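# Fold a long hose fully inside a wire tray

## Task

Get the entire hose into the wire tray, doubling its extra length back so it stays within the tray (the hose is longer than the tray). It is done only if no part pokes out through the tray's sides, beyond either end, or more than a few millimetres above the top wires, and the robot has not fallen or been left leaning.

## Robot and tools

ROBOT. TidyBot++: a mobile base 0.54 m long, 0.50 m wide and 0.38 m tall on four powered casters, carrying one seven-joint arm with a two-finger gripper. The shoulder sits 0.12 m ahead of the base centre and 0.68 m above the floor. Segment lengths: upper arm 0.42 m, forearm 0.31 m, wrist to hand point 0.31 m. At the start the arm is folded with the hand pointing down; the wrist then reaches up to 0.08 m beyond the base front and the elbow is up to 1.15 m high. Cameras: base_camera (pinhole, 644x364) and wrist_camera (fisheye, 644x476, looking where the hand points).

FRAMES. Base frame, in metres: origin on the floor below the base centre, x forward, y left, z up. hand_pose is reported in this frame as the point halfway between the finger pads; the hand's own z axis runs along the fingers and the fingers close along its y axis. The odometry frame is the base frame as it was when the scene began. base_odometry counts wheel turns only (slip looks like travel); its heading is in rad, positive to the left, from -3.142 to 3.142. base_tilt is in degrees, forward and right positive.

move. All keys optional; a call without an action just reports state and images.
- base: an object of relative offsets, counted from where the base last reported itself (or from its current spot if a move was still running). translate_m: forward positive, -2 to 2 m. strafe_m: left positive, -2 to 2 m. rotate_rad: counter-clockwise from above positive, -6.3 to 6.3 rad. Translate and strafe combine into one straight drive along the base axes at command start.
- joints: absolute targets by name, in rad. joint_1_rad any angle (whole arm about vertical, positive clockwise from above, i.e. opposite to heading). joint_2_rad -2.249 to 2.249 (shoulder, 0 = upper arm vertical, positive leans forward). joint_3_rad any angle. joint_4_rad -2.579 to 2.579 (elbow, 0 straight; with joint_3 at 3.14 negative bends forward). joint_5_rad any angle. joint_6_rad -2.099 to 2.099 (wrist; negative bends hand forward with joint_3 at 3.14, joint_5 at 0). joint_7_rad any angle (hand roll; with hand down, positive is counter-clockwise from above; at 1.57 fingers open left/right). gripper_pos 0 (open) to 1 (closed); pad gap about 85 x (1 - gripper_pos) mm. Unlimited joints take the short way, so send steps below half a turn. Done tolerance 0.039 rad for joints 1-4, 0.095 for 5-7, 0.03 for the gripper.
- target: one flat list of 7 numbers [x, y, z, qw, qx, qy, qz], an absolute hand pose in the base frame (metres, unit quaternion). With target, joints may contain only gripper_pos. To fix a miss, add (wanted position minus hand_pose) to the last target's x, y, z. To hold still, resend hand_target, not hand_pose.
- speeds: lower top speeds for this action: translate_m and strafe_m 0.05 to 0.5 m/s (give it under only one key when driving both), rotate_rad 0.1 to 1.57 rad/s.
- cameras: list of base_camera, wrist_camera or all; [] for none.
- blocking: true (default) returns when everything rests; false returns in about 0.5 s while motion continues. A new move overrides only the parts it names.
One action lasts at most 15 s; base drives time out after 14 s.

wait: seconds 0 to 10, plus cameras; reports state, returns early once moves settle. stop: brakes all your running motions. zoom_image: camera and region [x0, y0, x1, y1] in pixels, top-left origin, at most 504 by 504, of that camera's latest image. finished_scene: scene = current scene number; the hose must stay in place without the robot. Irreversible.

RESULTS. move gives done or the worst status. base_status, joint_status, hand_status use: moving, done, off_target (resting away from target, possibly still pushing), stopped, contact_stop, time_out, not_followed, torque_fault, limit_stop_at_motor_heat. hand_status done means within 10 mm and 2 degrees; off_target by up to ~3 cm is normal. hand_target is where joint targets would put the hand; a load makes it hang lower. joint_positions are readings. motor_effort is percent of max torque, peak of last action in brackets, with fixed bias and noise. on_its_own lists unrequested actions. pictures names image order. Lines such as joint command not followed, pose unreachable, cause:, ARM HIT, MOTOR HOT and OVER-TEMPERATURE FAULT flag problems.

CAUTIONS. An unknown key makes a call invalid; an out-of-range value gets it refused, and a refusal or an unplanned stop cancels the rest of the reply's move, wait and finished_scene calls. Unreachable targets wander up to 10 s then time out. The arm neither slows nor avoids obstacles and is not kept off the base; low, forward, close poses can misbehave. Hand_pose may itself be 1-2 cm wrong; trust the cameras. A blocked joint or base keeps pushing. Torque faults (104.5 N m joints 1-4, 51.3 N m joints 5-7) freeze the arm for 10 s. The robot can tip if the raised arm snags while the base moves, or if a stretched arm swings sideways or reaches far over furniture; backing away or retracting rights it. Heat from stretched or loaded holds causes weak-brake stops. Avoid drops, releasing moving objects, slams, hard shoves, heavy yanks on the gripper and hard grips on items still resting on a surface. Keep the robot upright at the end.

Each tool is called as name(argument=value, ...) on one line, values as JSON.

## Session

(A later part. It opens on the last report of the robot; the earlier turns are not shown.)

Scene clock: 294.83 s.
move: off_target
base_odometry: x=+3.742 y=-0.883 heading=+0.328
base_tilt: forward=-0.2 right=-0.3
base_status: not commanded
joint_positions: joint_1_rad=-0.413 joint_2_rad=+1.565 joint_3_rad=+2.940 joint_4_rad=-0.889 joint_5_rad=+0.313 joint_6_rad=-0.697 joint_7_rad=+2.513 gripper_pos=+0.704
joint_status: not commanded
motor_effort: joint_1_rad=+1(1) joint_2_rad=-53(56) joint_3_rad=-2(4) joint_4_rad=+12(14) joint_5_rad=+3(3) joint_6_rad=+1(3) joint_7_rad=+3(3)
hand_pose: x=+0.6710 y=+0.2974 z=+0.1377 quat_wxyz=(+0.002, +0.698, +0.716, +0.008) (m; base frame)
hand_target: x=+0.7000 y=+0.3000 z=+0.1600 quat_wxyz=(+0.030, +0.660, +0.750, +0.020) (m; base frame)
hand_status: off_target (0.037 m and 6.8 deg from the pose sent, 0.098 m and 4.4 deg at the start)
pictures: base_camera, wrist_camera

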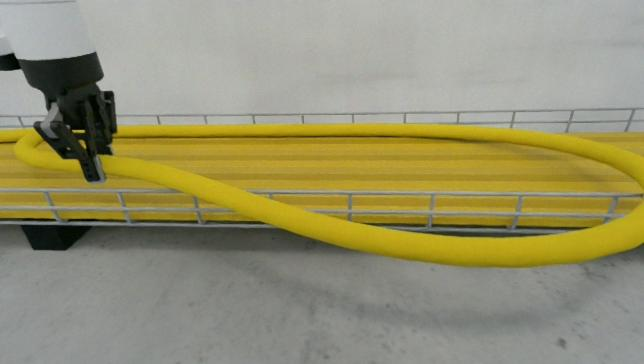

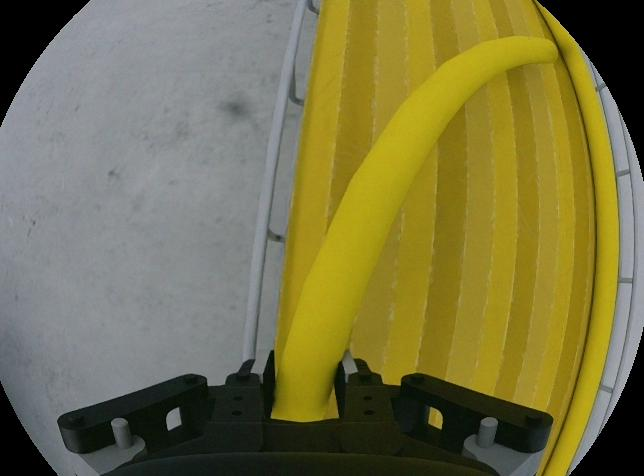

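move(target=[0.70, 0.28, 0.30, 0.03, 0.50, 0.865, 0.02], base={"strafe_m":-0.12}, speeds={"strafe_m":0.2})

move(target=[0.70, 0.28, 0.17, 0.03, 0.50, 0.865, 0.02])

Scene clock: 296.67 s.
move: off_target
base_odometry: x=+3.780 y=-0.996 heading=+0.328
base_tilt: forward=-0.2 right=-0.2
base_status: done
joint_positions: joint_1_rad=-0.329 joint_2_rad=+1.280 joint_3_rad=+2.852 joint_4_rad=-1.092 joint_5_rad=+0.336 joint_6_rad=-0.746 joint_7_rad=+2.850 gripper_pos=+0.704
joint_status: not commanded
motor_effort: joint_1_rad=+1(4) joint_2_rad=-53(56) joint_3_rad=-4(5) joint_4_rad=+15(15) joint_5_rad=+4(4) joint_6_rad=+2(4) joint_7_rad=+4(4)
hand_pose: x=+0.6888 y=+0.2980 z=+0.2813 quat_wxyz=(-0.006, +0.570, +0.821, +0.040) (m; base frame)
hand_target: x=+0.7000 y=+0.2800 z=+0.3000 quat_wxyz=(+0.030, +0.500, +0.865, +0.020) (m; base frame)
hand_status: off_target (0.028 m and 10.6 deg from the pose sent, 0.166 m and 28.6 deg at the start)
pictures: base_camera, wrist_camera

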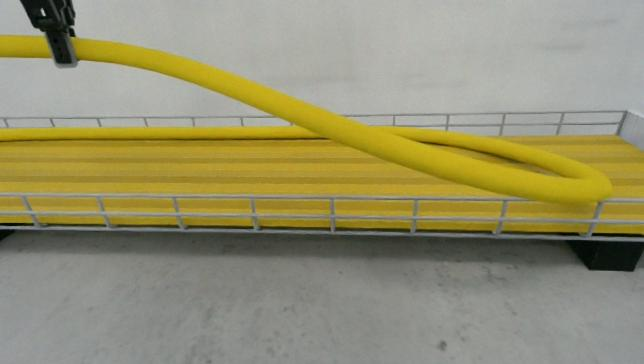

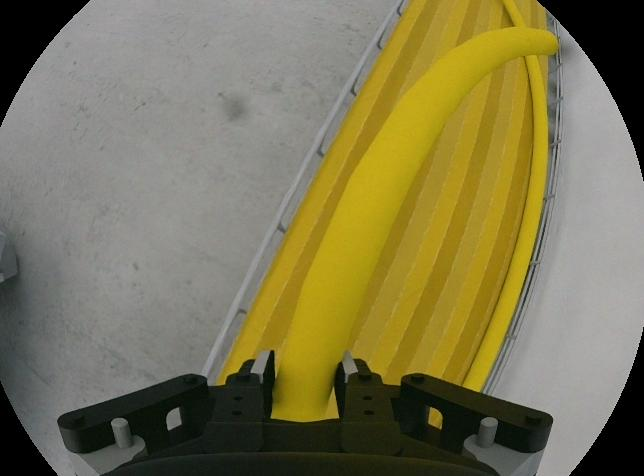

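Scene clock: 298.27 s.
move: off_target
base_odometry: x=+3.780 y=-0.996 heading=+0.328
base_tilt: forward=-0.2 right=-0.2
base_status: not commanded
joint_positions: joint_1_rad=-0.341 joint_2_rad=+1.538 joint_3_rad=+2.857 joint_4_rad=-0.977 joint_5_rad=+0.357 joint_6_rad=-0.741 joint_7_rad=+2.856 gripper_pos=+0.704
joint_status: not commanded
motor_effort: joint_1_rad=+0(2) joint_2_rad=-52(56) joint_3_rad=-4(4) joint_4_rad=+12(14) joint_5_rad=+3(4) joint_6_rad=+1(3) joint_7_rad=+4(4)
hand_pose: x=+0.6358 y=+0.2770 z=+0.1451 quat_wxyz=(-0.041, +0.571, +0.820, -0.019) (m; base frame)
hand_target: x=+0.7000 y=+0.2800 z=+0.1700 quat_wxyz=(+0.030, +0.500, +0.865, +0.020) (m; base frame)
hand_status: off_target (0.069 m and 13.4 deg from the pose sent, 0.113 m and 10.6 deg at the start)
pictures: base_camera, wrist_camera

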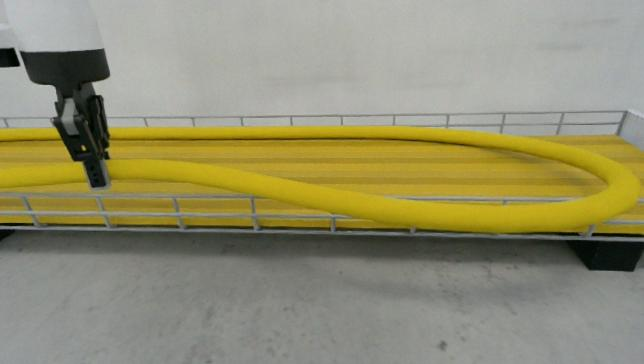

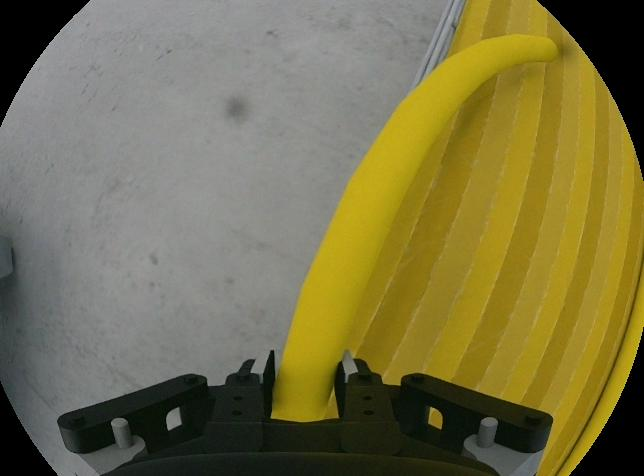

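move(target=[0.76, 0.28, 0.29, 0.03, 0.50, 0.865, 0.02])

move(target=[0.80, 0.24, 0.19, 0.06, 0.50, 0.86, 0.06])

Scene clock: 299.93 s.
move: off_target
base_odometry: x=+3.780 y=-0.996 heading=+0.328
base_tilt: forward=-0.2 right=-0.2
base_status: not commanded
joint_positions: joint_1_rad=-0.341 joint_2_rad=+1.415 joint_3_rad=+2.879 joint_4_rad=-0.788 joint_5_rad=+0.345 joint_6_rad=-0.921 joint_7_rad=+3.014 gripper_pos=+0.706
joint_status: not commanded
motor_effort: joint_1_rad=+2(2) joint_2_rad=-56(58) joint_3_rad=-2(4) joint_4_rad=+16(17) joint_5_rad=+5(5) joint_6_rad=+3(4) joint_7_rad=+4(5)
hand_pose: x=+0.7445 y=+0.2809 z=+0.2613 quat_wxyz=(+0.020, +0.529, +0.848, +0.017) (m; base frame)
hand_target: x=+0.7600 y=+0.2800 z=+0.2900 quat_wxyz=(+0.030, +0.500, +0.865, +0.020) (m; base frame)
hand_status: off_target (0.033 m and 4.0 deg from the pose sent, 0.191 m and 13.4 deg at the start)
pictures: base_camera, wrist_camera

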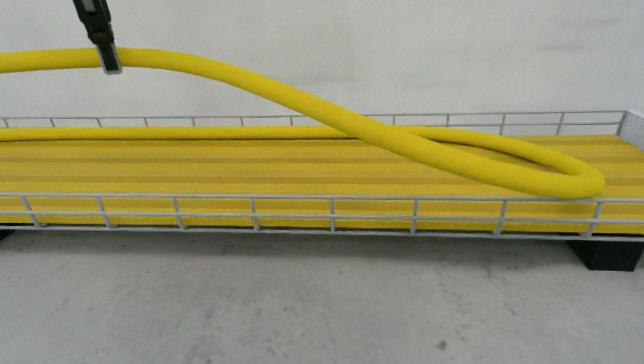

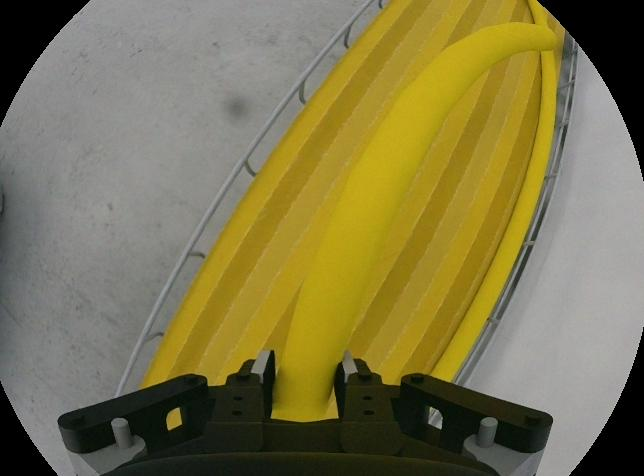

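Scene clock: 301.40 s.
move: off_target
base_odometry: x=+3.780 y=-0.996 heading=+0.328
base_tilt: forward=-0.2 right=-0.2
base_status: not commanded
joint_positions: joint_1_rad=-0.288 joint_2_rad=+1.610 joint_3_rad=+2.883 joint_4_rad=-0.708 joint_5_rad=+0.345 joint_6_rad=-0.836 joint_7_rad=+3.077 gripper_pos=+0.706
joint_status: not commanded
motor_effort: joint_1_rad=+1(3) joint_2_rad=-56(60) joint_3_rad=-2(3) joint_4_rad=+15(17) joint_5_rad=+4(5) joint_6_rad=+2(4) joint_7_rad=+5(5)
hand_pose: x=+0.7329 y=+0.2387 z=+0.1504 quat_wxyz=(+0.003, +0.534, +0.846, +0.008) (m; base frame)
hand_target: x=+0.8000 y=+0.2400 z=+0.1900 quat_wxyz=(+0.060, +0.501, +0.861, +0.060) (m; base frame)
hand_status: off_target (0.078 m and 9.8 deg from the pose sent, 0.099 m and 7.6 deg at the start)
pictures: base_camera, wrist_camera

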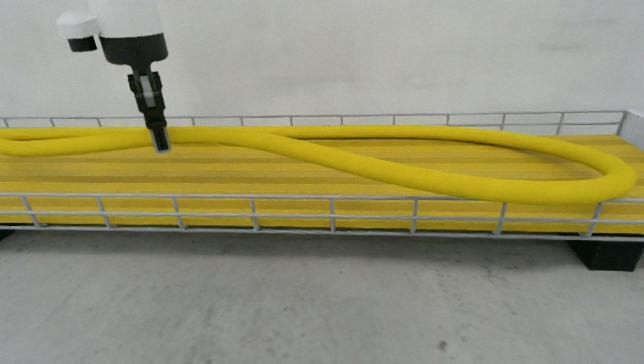

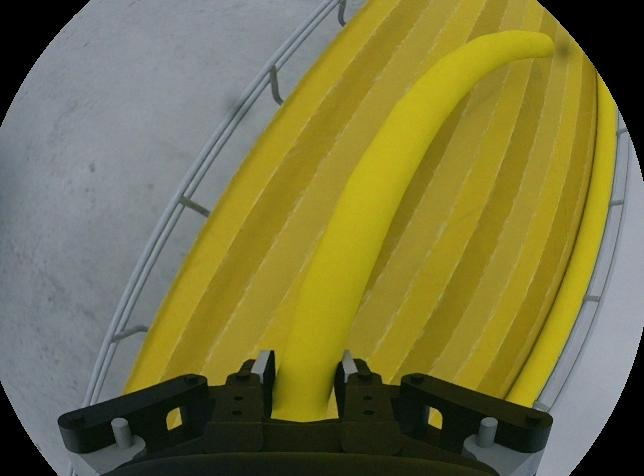

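move(target=[0.81, 0.24, 0.16, 0.06, 0.45, 0.888, 0.06])

zoom_image(camera="base_camera", region=[280, 90, 644, 260])

Scene clock: 302.63 s.
move: off_target
base_odometry: x=+3.780 y=-0.996 heading=+0.328
base_tilt: forward=-0.2 right=-0.2
base_status: not commanded
joint_positions: joint_1_rad=-0.288 joint_2_rad=+1.700 joint_3_rad=+2.903 joint_4_rad=-0.545 joint_5_rad=+0.312 joint_6_rad=-0.836 joint_7_rad=+3.256 gripper_pos=+0.706
joint_status: not commanded
motor_effort: joint_1_rad=+1(2) joint_2_rad=-56(58) joint_3_rad=-1(2) joint_4_rad=+17(17) joint_5_rad=+5(5) joint_6_rad=+4(4) joint_7_rad=+5(6)
hand_pose: x=+0.7675 y=+0.2345 z=+0.1287 quat_wxyz=(+0.026, +0.482, +0.875, +0.030) (m; base frame)
hand_target: x=+0.8100 y=+0.2400 z=+0.1600 quat_wxyz=(+0.060, +0.450, +0.889, +0.060) (m; base frame)
hand_status: off_target (0.053 m and 6.5 deg from the pose sent, 0.078 m and 13.9 deg at the start)
pictures: base_camera, wrist_camera

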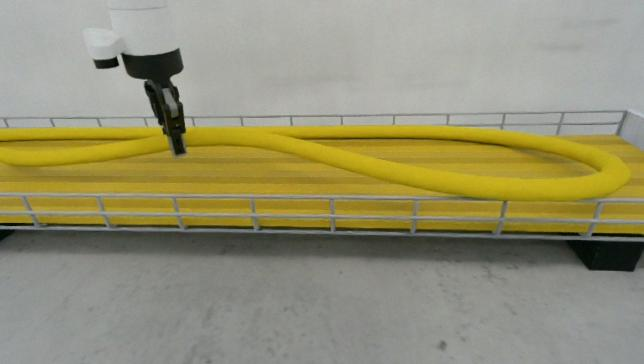

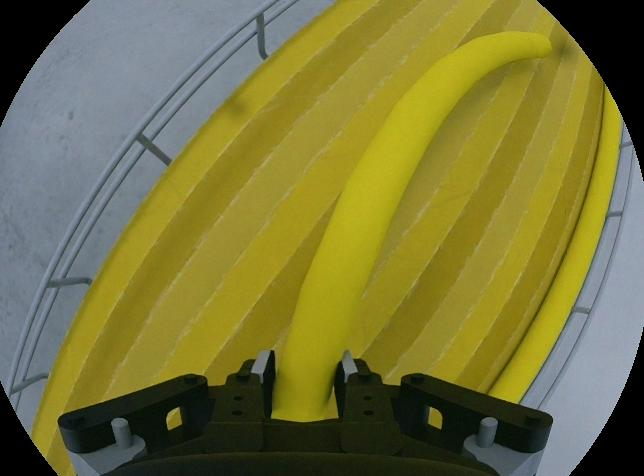

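Scaled by 1.385.

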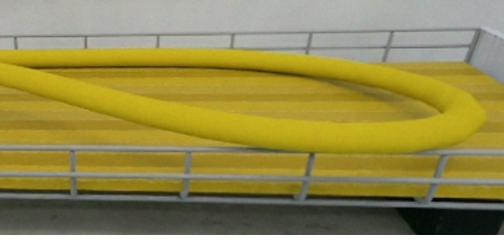

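move(target=[0.77, 0.24, 0.13, 0.05, 0.55, 0.83, 0.04], cameras=[])

move(target=[0.74, 0.24, 0.122, 0.05, 0.68, 0.73, 0.04])

zoom_image(camera="base_camera", region=[280, 90, 644, 260])

Scene clock: 303.73 s.
move: off_target
base_odometry: x=+3.780 y=-0.996 heading=+0.328
base_tilt: forward=-0.2 right=-0.2
base_status: not commanded
joint_positions: joint_1_rad=-0.302 joint_2_rad=+1.700 joint_3_rad=+2.916 joint_4_rad=-0.629 joint_5_rad=+0.312 joint_6_rad=-0.813 joint_7_rad=+3.066 gripper_pos=+0.706
joint_status: not commanded
motor_effort: joint_1_rad=+1(2) joint_2_rad=-54(57) joint_3_rad=-1(1) joint_4_rad=+14(17) joint_5_rad=+4(5) joint_6_rad=+1(4) joint_7_rad=+5(5)
hand_pose: x=+0.7298 y=+0.2345 z=+0.1078 quat_wxyz=(+0.007, +0.548, +0.836, +0.008) (m; base frame)
hand_target: x=+0.7700 y=+0.2400 z=+0.1300 quat_wxyz=(+0.050, +0.551, +0.832, +0.040) (m; base frame)
hand_status: off_target (0.046 m and 6.2 deg from the pose sent, 0.006 m and 9.9 deg at the start)
pictures: none
No camera images: "cameras" was empty.

Scene clock: 305.20 s.
move: off_target
base_odometry: x=+3.780 y=-0.996 heading=+0.328
base_tilt: forward=-0.2 right=-0.2
base_status: not commanded
joint_positions: joint_1_rad=-0.322 joint_2_rad=+1.654 joint_3_rad=+2.960 joint_4_rad=-0.782 joint_5_rad=+0.312 joint_6_rad=-0.710 joint_7_rad=+2.666 gripper_pos=+0.707
joint_status: not commanded
motor_effort: joint_1_rad=-1(1) joint_2_rad=-51(54) joint_3_rad=-2(3) joint_4_rad=+12(14) joint_5_rad=+2(4) joint_6_rad=+2(2) joint_7_rad=+3(5)
hand_pose: x=+0.7049 y=+0.2319 z=+0.1022 quat_wxyz=(+0.013, +0.683, +0.730, +0.003) (m; base frame)
hand_target: x=+0.7400 y=+0.2400 z=+0.1220 quat_wxyz=(+0.050, +0.680, +0.730, +0.040) (m; base frame)
hand_status: off_target (0.041 m and 6.0 deg from the pose sent, 0.018 m and 20.4 deg at the start)
pictures: base_camera, wrist_camera

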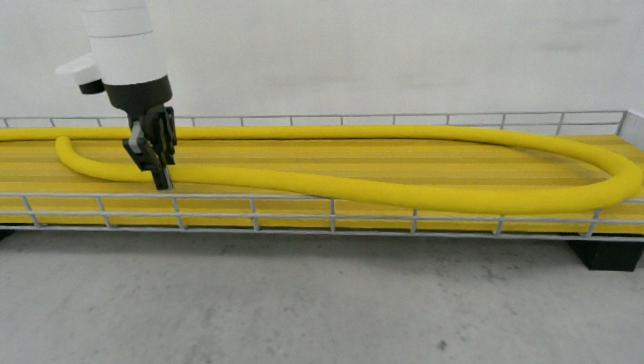

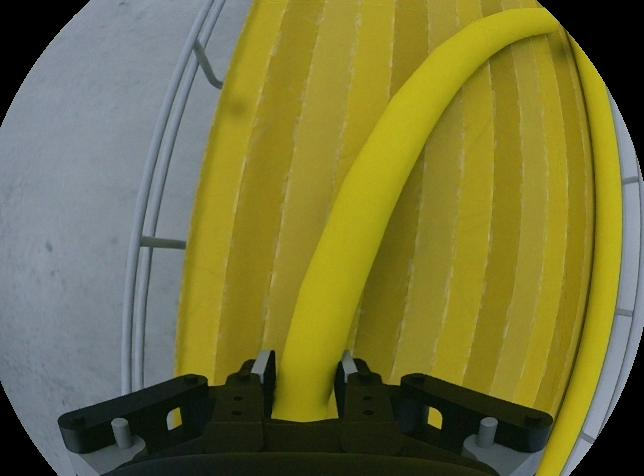

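Scaled by 1.385.

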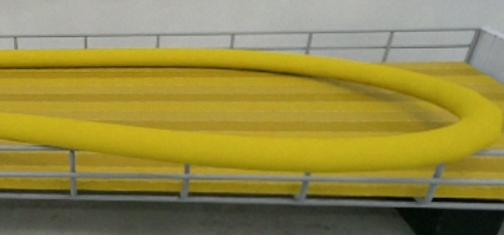

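move(target=[0.80, 0.26, 0.18, 0.19, 0.50, 0.83, 0.14])

move(target=[0.77, 0.26, 0.135, 0.18, 0.56, 0.80, 0.14])

zoom_image(camera="base_camera", region=[280, 90, 644, 260])

Scene clock: 307.10 s.
move: off_target
base_odometry: x=+3.780 y=-0.996 heading=+0.328
base_tilt: forward=-0.2 right=-0.2
base_status: not commanded
joint_positions: joint_1_rad=-0.423 joint_2_rad=+1.535 joint_3_rad=+3.137 joint_4_rad=-1.076 joint_5_rad=+0.670 joint_6_rad=-0.267 joint_7_rad=+2.477 gripper_pos=+0.707
joint_status: not commanded
motor_effort: joint_1_rad=+1(2) joint_2_rad=-54(55) joint_3_rad=+2(3) joint_4_rad=+14(14) joint_5_rad=+5(6) joint_6_rad=+3(4) joint_7_rad=+4(5)
hand_pose: x=+0.7541 y=+0.2347 z=+0.1335 quat_wxyz=(+0.151, +0.551, +0.816, +0.091) (m; base frame)
hand_target: x=+0.8000 y=+0.2600 z=+0.1800 quat_wxyz=(+0.191, +0.501, +0.832, +0.140) (m; base frame)
hand_status: off_target (0.070 m and 9.4 deg from the pose sent, 0.126 m and 35.2 deg at the start)
pictures: base_camera, wrist_camera

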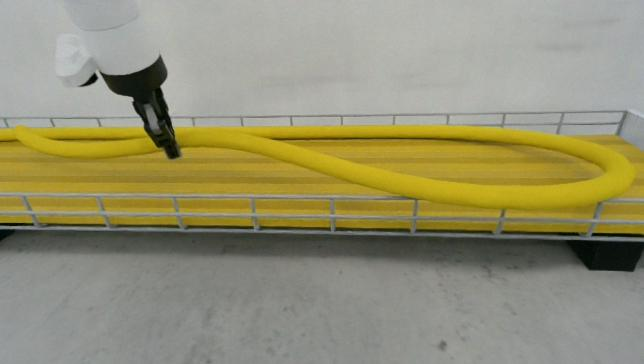

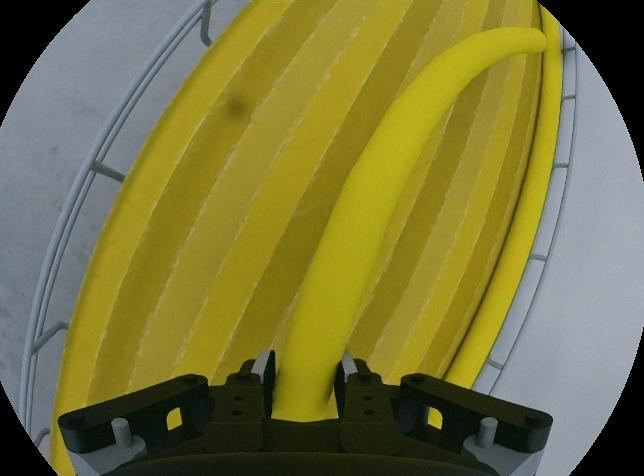

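Scene clock: 308.37 s.
move: off_target
base_odometry: x=+3.780 y=-0.996 heading=+0.328
base_tilt: forward=-0.2 right=-0.2
base_status: not commanded
joint_positions: joint_1_rad=-0.509 joint_2_rad=+1.579 joint_3_rad=+3.244 joint_4_rad=-1.086 joint_5_rad=+0.670 joint_6_rad=-0.196 joint_7_rad=+2.298 gripper_pos=+0.707
joint_status: not commanded
motor_effort: joint_1_rad=+0(2) joint_2_rad=-52(54) joint_3_rad=+4(5) joint_4_rad=+12(14) joint_5_rad=+4(5) joint_6_rad=+2(4) joint_7_rad=+4(4)
hand_pose: x=+0.7435 y=+0.2404 z=+0.1111 quat_wxyz=(+0.168, +0.573, +0.796, +0.098) (m; base frame)
hand_target: x=+0.7700 y=+0.2600 z=+0.1350 quat_wxyz=(+0.179, +0.558, +0.798, +0.140) (m; base frame)
hand_status: off_target (0.041 m and 5.2 deg from the pose sent, 0.030 m and 6.8 deg at the start)
pictures: base_camera, wrist_camera

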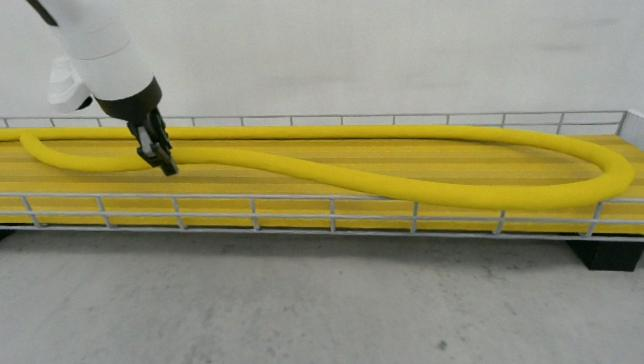

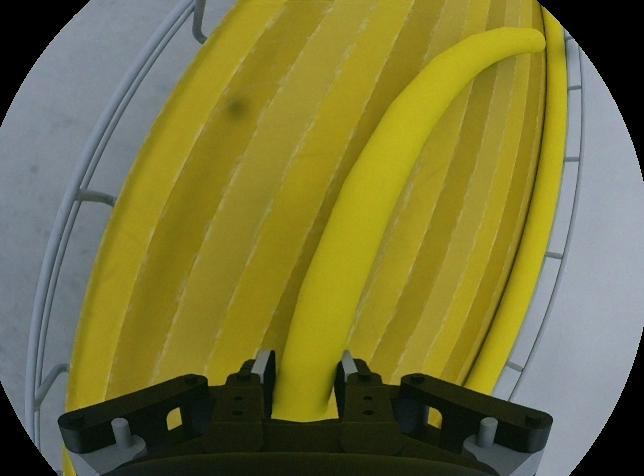

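Scaled by 1.385.

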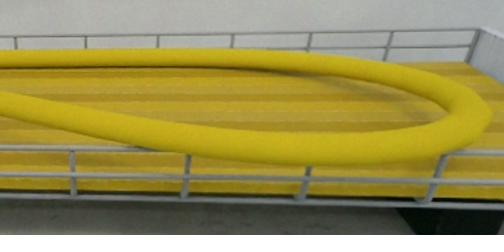

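move(target=[0.80,0.24,0.26,0.06,0.45,0.888,0.06])

move(target=[0.82,0.25,0.15,0.06,0.45,0.888,0.06])

Scene clock: 310.90 s.
move: off_target
base_odometry: x=+3.780 y=-0.996 heading=+0.328
base_tilt: forward=-0.2 right=-0.2
base_status: not commanded
joint_positions: joint_1_rad=-0.258 joint_2_rad=+1.466 joint_3_rad=+2.863 joint_4_rad=-0.825 joint_5_rad=+0.419 joint_6_rad=-0.756 joint_7_rad=+3.164 gripper_pos=+0.707
joint_status: not commanded
motor_effort: joint_1_rad=+1(2) joint_2_rad=-57(59) joint_3_rad=-2(5) joint_4_rad=+17(17) joint_5_rad=+6(6) joint_6_rad=+4(5) joint_7_rad=+5(5)
hand_pose: x=+0.7764 y=+0.2388 z=+0.2229 quat_wxyz=(+0.052, +0.472, +0.879, +0.046) (m; base frame)
hand_target: x=+0.8000 y=+0.2400 z=+0.2600 quat_wxyz=(+0.060, +0.450, +0.889, +0.060) (m; base frame)
hand_status: off_target (0.044 m and 3.3 deg from the pose sent, 0.159 m and 21.9 deg at the start)
pictures: base_camera, wrist_camera

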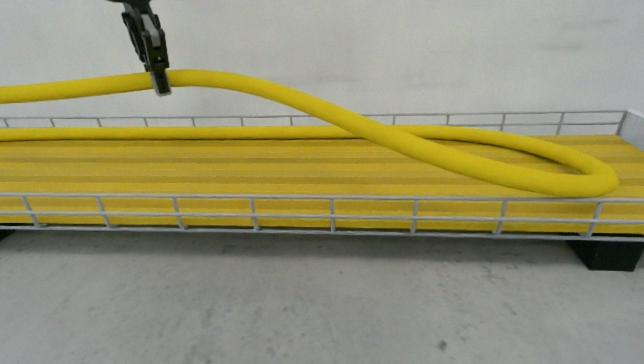

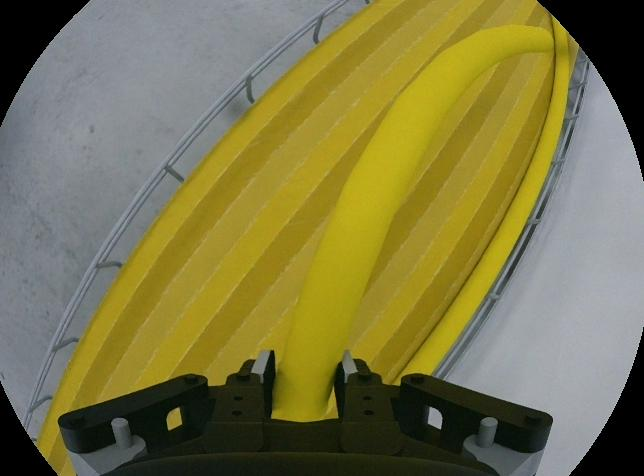

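Scene clock: 312.60 s.
move: off_target
base_odometry: x=+3.780 y=-0.996 heading=+0.328
base_tilt: forward=-0.2 right=-0.2
base_status: not commanded
joint_positions: joint_1_rad=-0.319 joint_2_rad=+1.797 joint_3_rad=+2.993 joint_4_rad=-0.339 joint_5_rad=+0.184 joint_6_rad=-0.878 joint_7_rad=+3.309 gripper_pos=+0.707
joint_status: not commanded
motor_effort: joint_1_rad=+0(3) joint_2_rad=-58(60) joint_3_rad=+0(2) joint_4_rad=+18(19) joint_5_rad=+4(6) joint_6_rad=+5(5) joint_7_rad=+5(5)
hand_pose: x=+0.7949 y=+0.2401 z=+0.1134 quat_wxyz=(+0.046, +0.486, +0.871, +0.048) (m; base frame)
hand_target: x=+0.8200 y=+0.2500 z=+0.1500 quat_wxyz=(+0.060, +0.450, +0.889, +0.060) (m; base frame)
hand_status: off_target (0.045 m and 5.1 deg from the pose sent, 0.086 m and 3.3 deg at the start)
pictures: base_camera, wrist_camera

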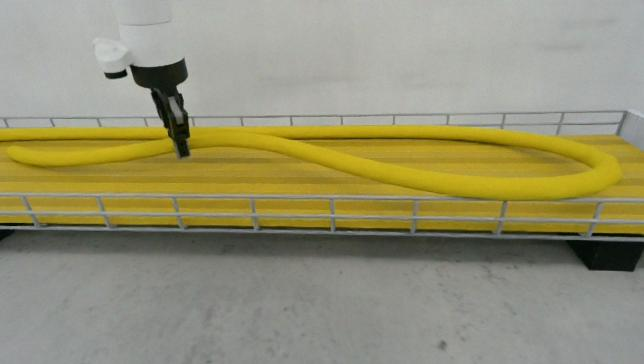

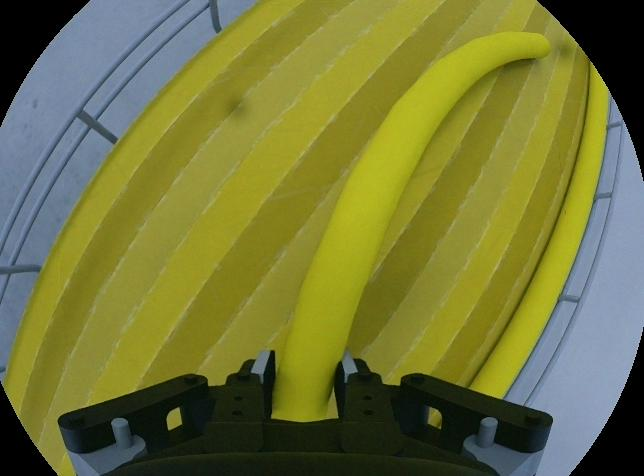

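zoom_image(camera="base_camera", region=[280, 90, 644, 260])

Scaled by 1.385.

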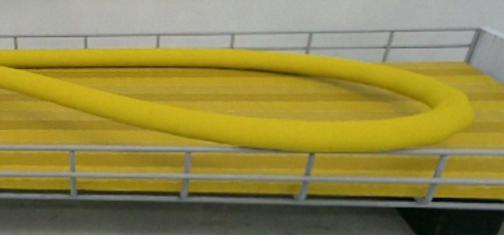

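move(target=[0.84,0.25,0.13,0.06,0.43,0.898,0.06])

zoom_image(camera="base_camera", region=[280, 90, 644, 260])

Scene clock: 325.67 s.
move: time_out
base_odometry: x=+3.780 y=-0.996 heading=+0.328
base_tilt: forward=-0.2 right=-0.2
base_status: not commanded
joint_positions: joint_1_rad=-0.301 joint_2_rad=+1.970 joint_3_rad=+3.079 joint_4_rad=+0.008 joint_5_rad=+0.136 joint_6_rad=-0.982 joint_7_rad=+3.293 gripper_pos=+0.712
joint_status: not commanded
motor_effort: joint_1_rad=+0(18) joint_2_rad=-53(66) joint_3_rad=+2(6) joint_4_rad=+18(25) joint_5_rad=+4(10) joint_6_rad=+5(9) joint_7_rad=+5(6)
hand_pose: x=+0.8308 y=+0.2021 z=+0.0943 quat_wxyz=(+0.089, +0.513, +0.852, +0.053) (m; base frame)
hand_target: x=+0.8343 y=+0.1986 z=+0.0970 quat_wxyz=(+0.099, +0.506, +0.856, +0.047) (m; base frame)
hand_status: time_out (0.060 m and 11.4 deg from the pose sent, 0.049 m and 7.5 deg at the start)
pictures: base_camera, wrist_camera

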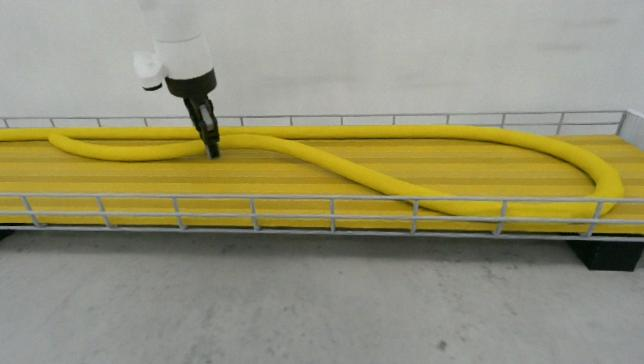

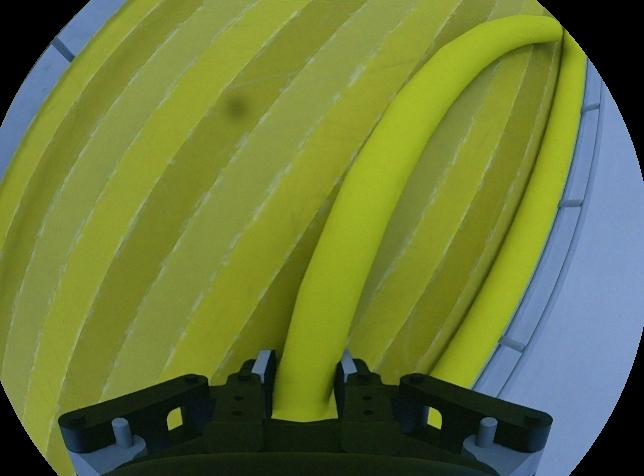

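Scaled by 1.385.

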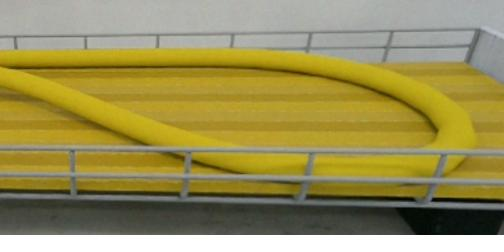

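move(joints={"gripper_pos":0.55})

move(joints={"gripper_pos":0.0})

Scene clock: 326.43 s.
move: done
base_odometry: x=+3.780 y=-0.996 heading=+0.328
base_tilt: forward=-0.2 right=-0.2
base_status: not commanded
joint_positions: joint_1_rad=-0.305 joint_2_rad=+1.971 joint_3_rad=+3.079 joint_4_rad=+0.008 joint_5_rad=+0.136 joint_6_rad=-0.982 joint_7_rad=+3.293 gripper_pos=+0.550
joint_status: all done
motor_effort: joint_1_rad=+2(4) joint_2_rad=-51(53) joint_3_rad=+1(2) joint_4_rad=+17(17) joint_5_rad=+3(5) joint_6_rad=+4(4) joint_7_rad=+3(5)
hand_pose: x=+0.8295 y=+0.2049 z=+0.0937 quat_wxyz=(+0.088, +0.511, +0.853, +0.053) (m; base frame)
hand_target: x=+0.8343 y=+0.1986 z=+0.0970 quat_wxyz=(+0.099, +0.506, +0.856, +0.047) (m; base frame)
hand_status: not commanded
pictures: base_camera, wrist_camera

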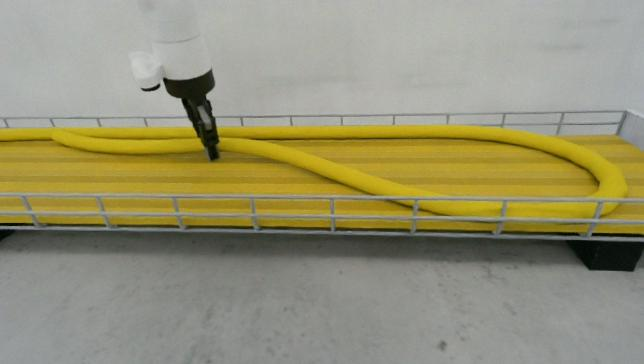

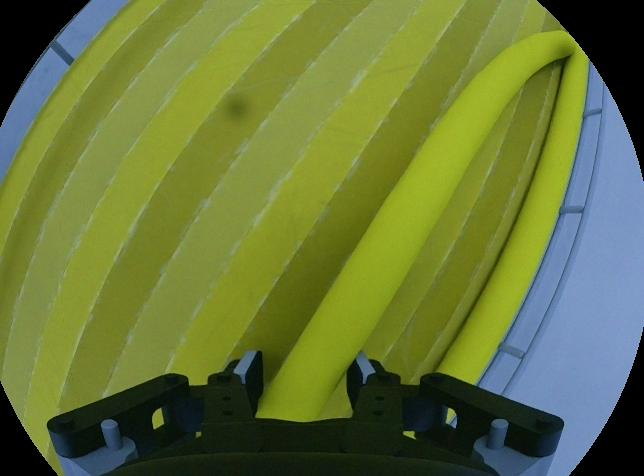

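Scene clock: 327.27 s.
move: done
base_odometry: x=+3.780 y=-0.996 heading=+0.328
base_tilt: forward=-0.2 right=-0.2
base_status: not commanded
joint_positions: joint_1_rad=-0.331 joint_2_rad=+1.977 joint_3_rad=+3.079 joint_4_rad=+0.008 joint_5_rad=+0.136 joint_6_rad=-0.982 joint_7_rad=+3.293 gripper_pos=+0.000
joint_status: all done
motor_effort: joint_1_rad=+7(9) joint_2_rad=-54(54) joint_3_rad=+2(2) joint_4_rad=+18(18) joint_5_rad=+4(5) joint_6_rad=+2(4) joint_7_rad=+1(2)
hand_pose: x=+0.8204 y=+0.2223 z=+0.0892 quat_wxyz=(+0.086, +0.500, +0.860, +0.052) (m; base frame)
hand_target: x=+0.8343 y=+0.1986 z=+0.0970 quat_wxyz=(+0.099, +0.506, +0.856, +0.047) (m; base frame)
hand_status: not commanded
pictures: base_camera, wrist_camera

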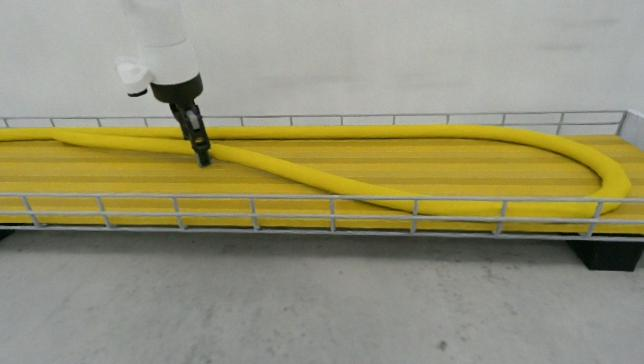

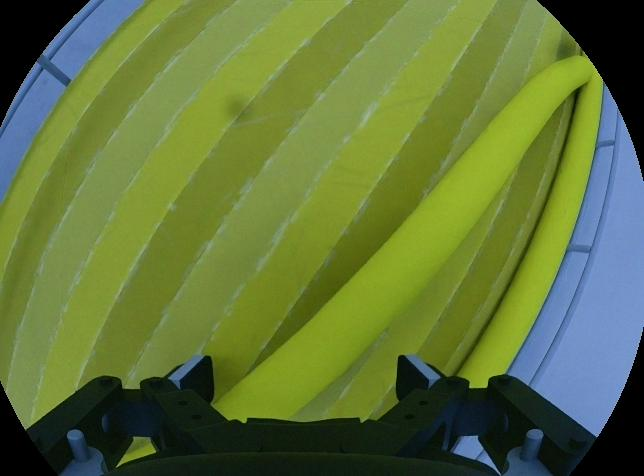

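move(joints={"joint_7_rad":2.75})

Scene clock: 328.60 s.
move: done
base_odometry: x=+3.780 y=-0.996 heading=+0.328
base_tilt: forward=-0.2 right=-0.2
base_status: not commanded
joint_positions: joint_1_rad=-0.314 joint_2_rad=+1.980 joint_3_rad=+3.079 joint_4_rad=+0.008 joint_5_rad=+0.136 joint_6_rad=-0.983 joint_7_rad=+2.809 gripper_pos=+0.000
joint_status: all done
motor_effort: joint_1_rad=+2(7) joint_2_rad=-53(55) joint_3_rad=+0(2) joint_4_rad=+19(20) joint_5_rad=+1(4) joint_6_rad=+6(8) joint_7_rad=+0(2)
hand_pose: x=+0.8223 y=+0.2094 z=+0.0869 quat_wxyz=(+0.070, +0.698, +0.709, +0.069) (m; base frame)
hand_target: x=+0.8343 y=+0.1986 z=+0.0970 quat_wxyz=(+0.082, +0.717, +0.688, +0.072) (m; base frame)
hand_status: not commanded
pictures: base_camera, wrist_camera

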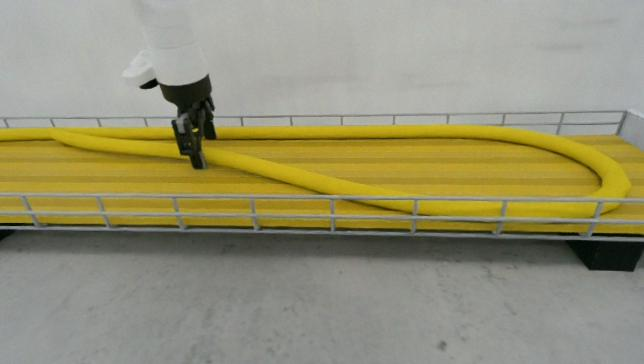

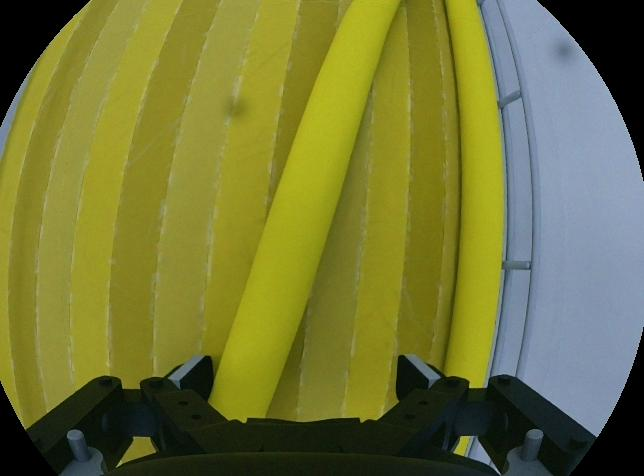

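move(target=[0.805,0.199,0.105,0.09,0.80,0.58,0.06])

Scene clock: 330.63 s.
move: off_target
base_odometry: x=+3.780 y=-0.996 heading=+0.328
base_tilt: forward=-0.2 right=-0.2
base_status: not commanded
joint_positions: joint_1_rad=-0.292 joint_2_rad=+2.149 joint_3_rad=+3.549 joint_4_rad=+0.427 joint_5_rad=-0.142 joint_6_rad=-1.228 joint_7_rad=+2.414 gripper_pos=+0.000
joint_status: not commanded
motor_effort: joint_1_rad=+4(6) joint_2_rad=-53(54) joint_3_rad=-2(2) joint_4_rad=+17(19) joint_5_rad=+4(5) joint_6_rad=+2(7) joint_7_rad=+1(1)
hand_pose: x=+0.8033 y=+0.2078 z=+0.0901 quat_wxyz=(+0.111, +0.773, +0.622, +0.061) (m; base frame)
hand_target: x=+0.8050 y=+0.1990 z=+0.1050 quat_wxyz=(+0.091, +0.805, +0.583, +0.060) (m; base frame)
hand_status: off_target (0.017 m and 6.2 deg from the pose sent, 0.027 m and 19.0 deg at the start)
pictures: base_camera, wrist_camera

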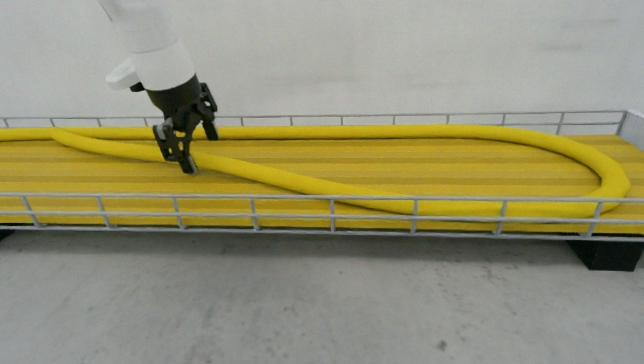

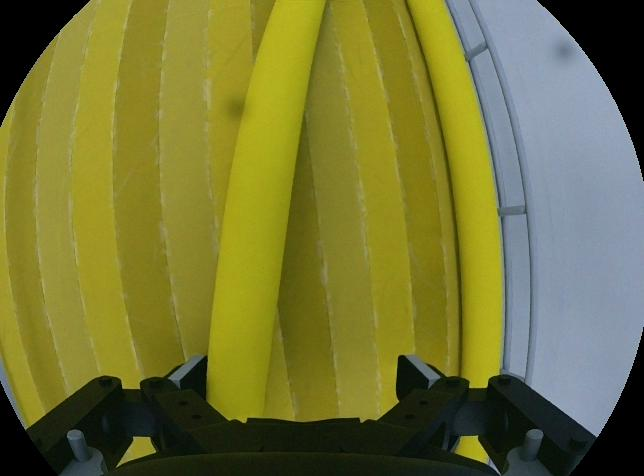

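move(target=[0.77,0.20,0.11,0.07,0.82,0.56,0.05])

Scene clock: 331.90 s.
move: off_target
base_odometry: x=+3.780 y=-0.996 heading=+0.328
base_tilt: forward=-0.2 right=-0.2
base_status: not commanded
joint_positions: joint_1_rad=-0.256 joint_2_rad=+2.230 joint_3_rad=+3.560 joint_4_rad=+0.658 joint_5_rad=-0.157 joint_6_rad=-1.375 joint_7_rad=+2.336 gripper_pos=+0.000
joint_status: not commanded
motor_effort: joint_1_rad=+4(5) joint_2_rad=-49(53) joint_3_rad=-4(4) joint_4_rad=+17(18) joint_5_rad=+4(4) joint_6_rad=+1(3) joint_7_rad=+0(1)
hand_pose: x=+0.7784 y=+0.2141 z=+0.1029 quat_wxyz=(+0.093, +0.793, +0.599, +0.064) (m; base frame)
hand_target: x=+0.7700 y=+0.2000 z=+0.1100 quat_wxyz=(+0.070, +0.823, +0.562, +0.050) (m; base frame)
hand_status: off_target (0.018 m and 6.2 deg from the pose sent, 0.040 m and 10.1 deg at the start)
pictures: base_camera, wrist_camera

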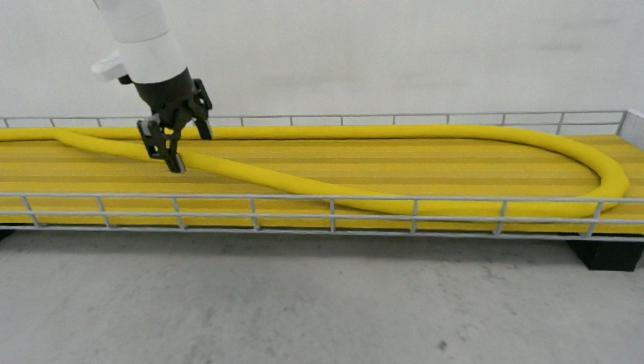

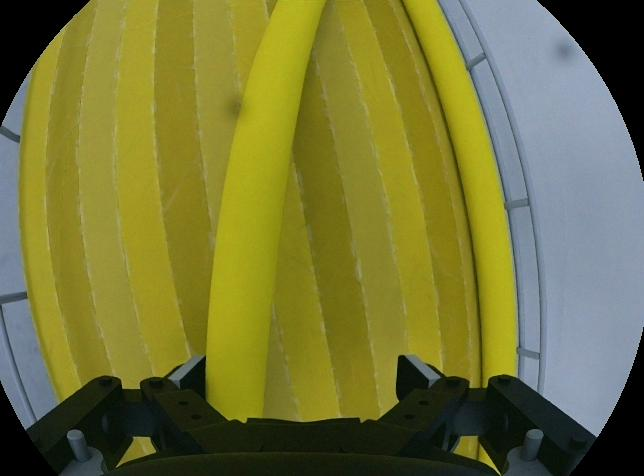

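move(target=[0.73,0.20,0.105,0.07,0.82,0.56,0.05])

zoom_image(camera="base_camera", region=[280, 90, 644, 260])

Scene clock: 333.20 s.
move: off_target
base_odometry: x=+3.780 y=-0.996 heading=+0.328
base_tilt: forward=-0.2 right=-0.2
base_status: not commanded
joint_positions: joint_1_rad=-0.164 joint_2_rad=+2.261 joint_3_rad=+3.747 joint_4_rad=+0.882 joint_5_rad=-0.242 joint_6_rad=-1.471 joint_7_rad=+2.228 gripper_pos=+0.000
joint_status: not commanded
motor_effort: joint_1_rad=+3(5) joint_2_rad=-49(50) joint_3_rad=-6(6) joint_4_rad=+16(17) joint_5_rad=+4(4) joint_6_rad=+2(3) joint_7_rad=+0(1)
hand_pose: x=+0.7734 y=+0.2126 z=+0.1358 quat_wxyz=(+0.109, +0.794, +0.591, +0.089) (m; base frame)
hand_target: x=+0.7609 y=+0.2041 z=+0.1411 quat_wxyz=(+0.083, +0.821, +0.560, +0.075) (m; base frame)
hand_status: off_target (0.055 m and 7.8 deg from the pose sent, 0.050 m and 6.2 deg at the start; a joint's target at an end of its range on 29 of 29 steps)
pictures: base_camera, wrist_camera

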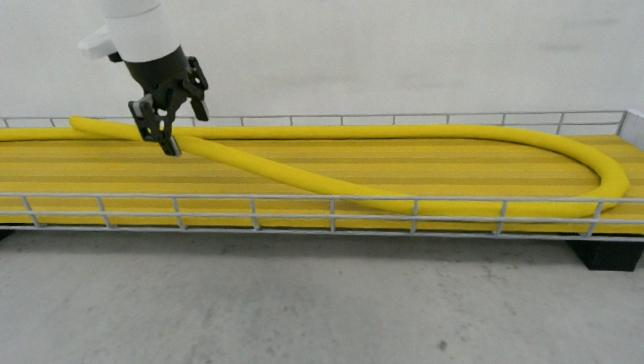

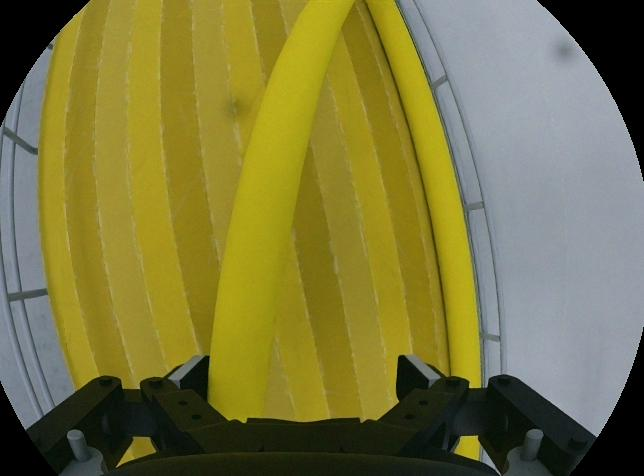

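Scaled by 1.385.

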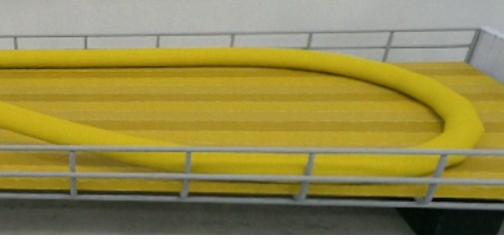

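move(target=[0.80,0.20,0.105,0.07,0.80,0.59,0.05])

move(base={"translate_m":-0.08}, speeds={"translate_m":0.06})

zoom_image(camera="base_camera", region=[280, 90, 644, 260])

Scene clock: 335.03 s.
move: off_target
base_odometry: x=+3.780 y=-0.996 heading=+0.328
base_tilt: forward=-0.2 right=-0.2
base_status: not commanded
joint_positions: joint_1_rad=-0.264 joint_2_rad=+2.150 joint_3_rad=+3.525 joint_4_rad=+0.438 joint_5_rad=-0.242 joint_6_rad=-1.352 joint_7_rad=+2.339 gripper_pos=+0.000
joint_status: not commanded
motor_effort: joint_1_rad=+4(6) joint_2_rad=-50(50) joint_3_rad=-2(6) joint_4_rad=+16(16) joint_5_rad=+3(5) joint_6_rad=+1(2) joint_7_rad=+1(1)
hand_pose: x=+0.7634 y=+0.2038 z=+0.0852 quat_wxyz=(+0.043, +0.822, +0.568, +0.018) (m; base frame)
hand_target: x=+0.8000 y=+0.2000 z=+0.1050 quat_wxyz=(+0.070, +0.802, +0.591, +0.050) (m; base frame)
hand_status: off_target (0.042 m and 5.9 deg from the pose sent, 0.043 m and 6.4 deg at the start)
pictures: base_camera, wrist_camera

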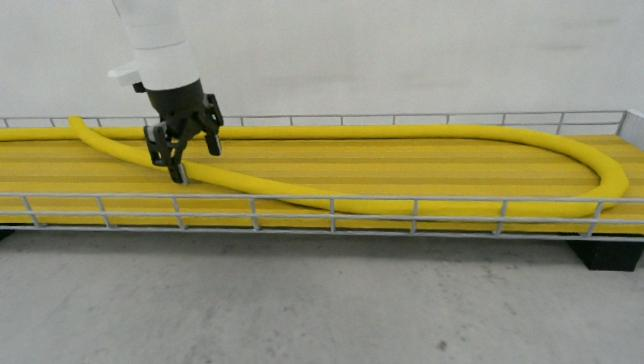

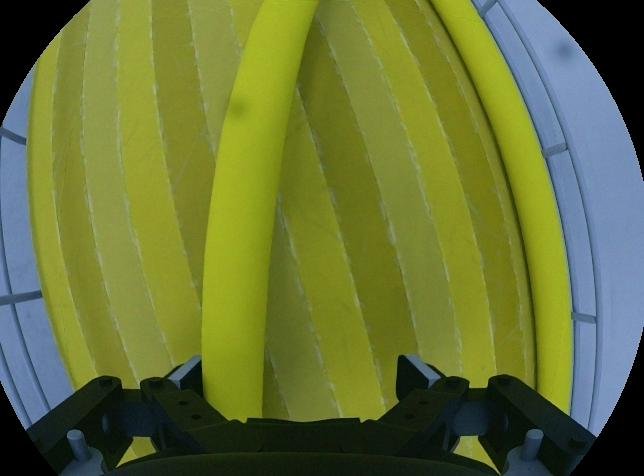

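Scene clock: 336.87 s.
move: done
base_odometry: x=+3.704 y=-1.022 heading=+0.328
base_tilt: forward=-0.2 right=-0.2
base_status: done
joint_positions: joint_1_rad=-0.264 joint_2_rad=+2.134 joint_3_rad=+3.525 joint_4_rad=+0.435 joint_5_rad=-0.242 joint_6_rad=-1.350 joint_7_rad=+2.342 gripper_pos=+0.000
joint_status: not commanded
motor_effort: joint_1_rad=+0(3) joint_2_rad=-48(50) joint_3_rad=-3(3) joint_4_rad=+15(16) joint_5_rad=+0(3) joint_6_rad=+0(2) joint_7_rad=+0(1)
hand_pose: x=+0.7726 y=+0.2060 z=+0.0955 quat_wxyz=(+0.046, +0.821, +0.568, +0.026) (m; base frame)
hand_target: x=+0.8000 y=+0.2000 z=+0.1050 quat_wxyz=(+0.070, +0.802, +0.591, +0.050) (m; base frame)
hand_status: not commanded
pictures: base_camera, wrist_camera

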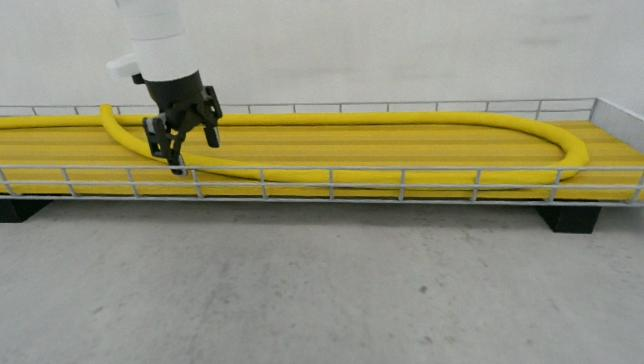

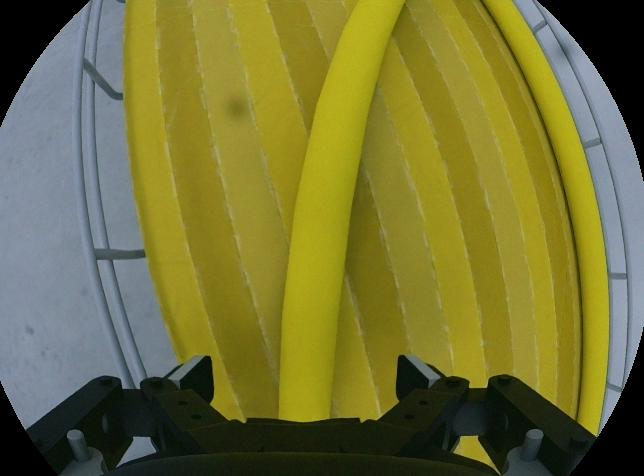

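Scaled by 1.385.

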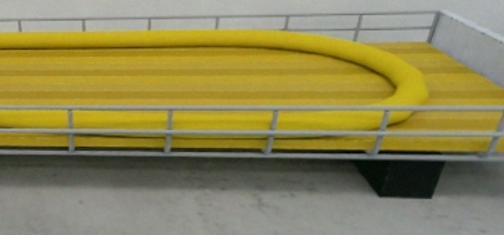

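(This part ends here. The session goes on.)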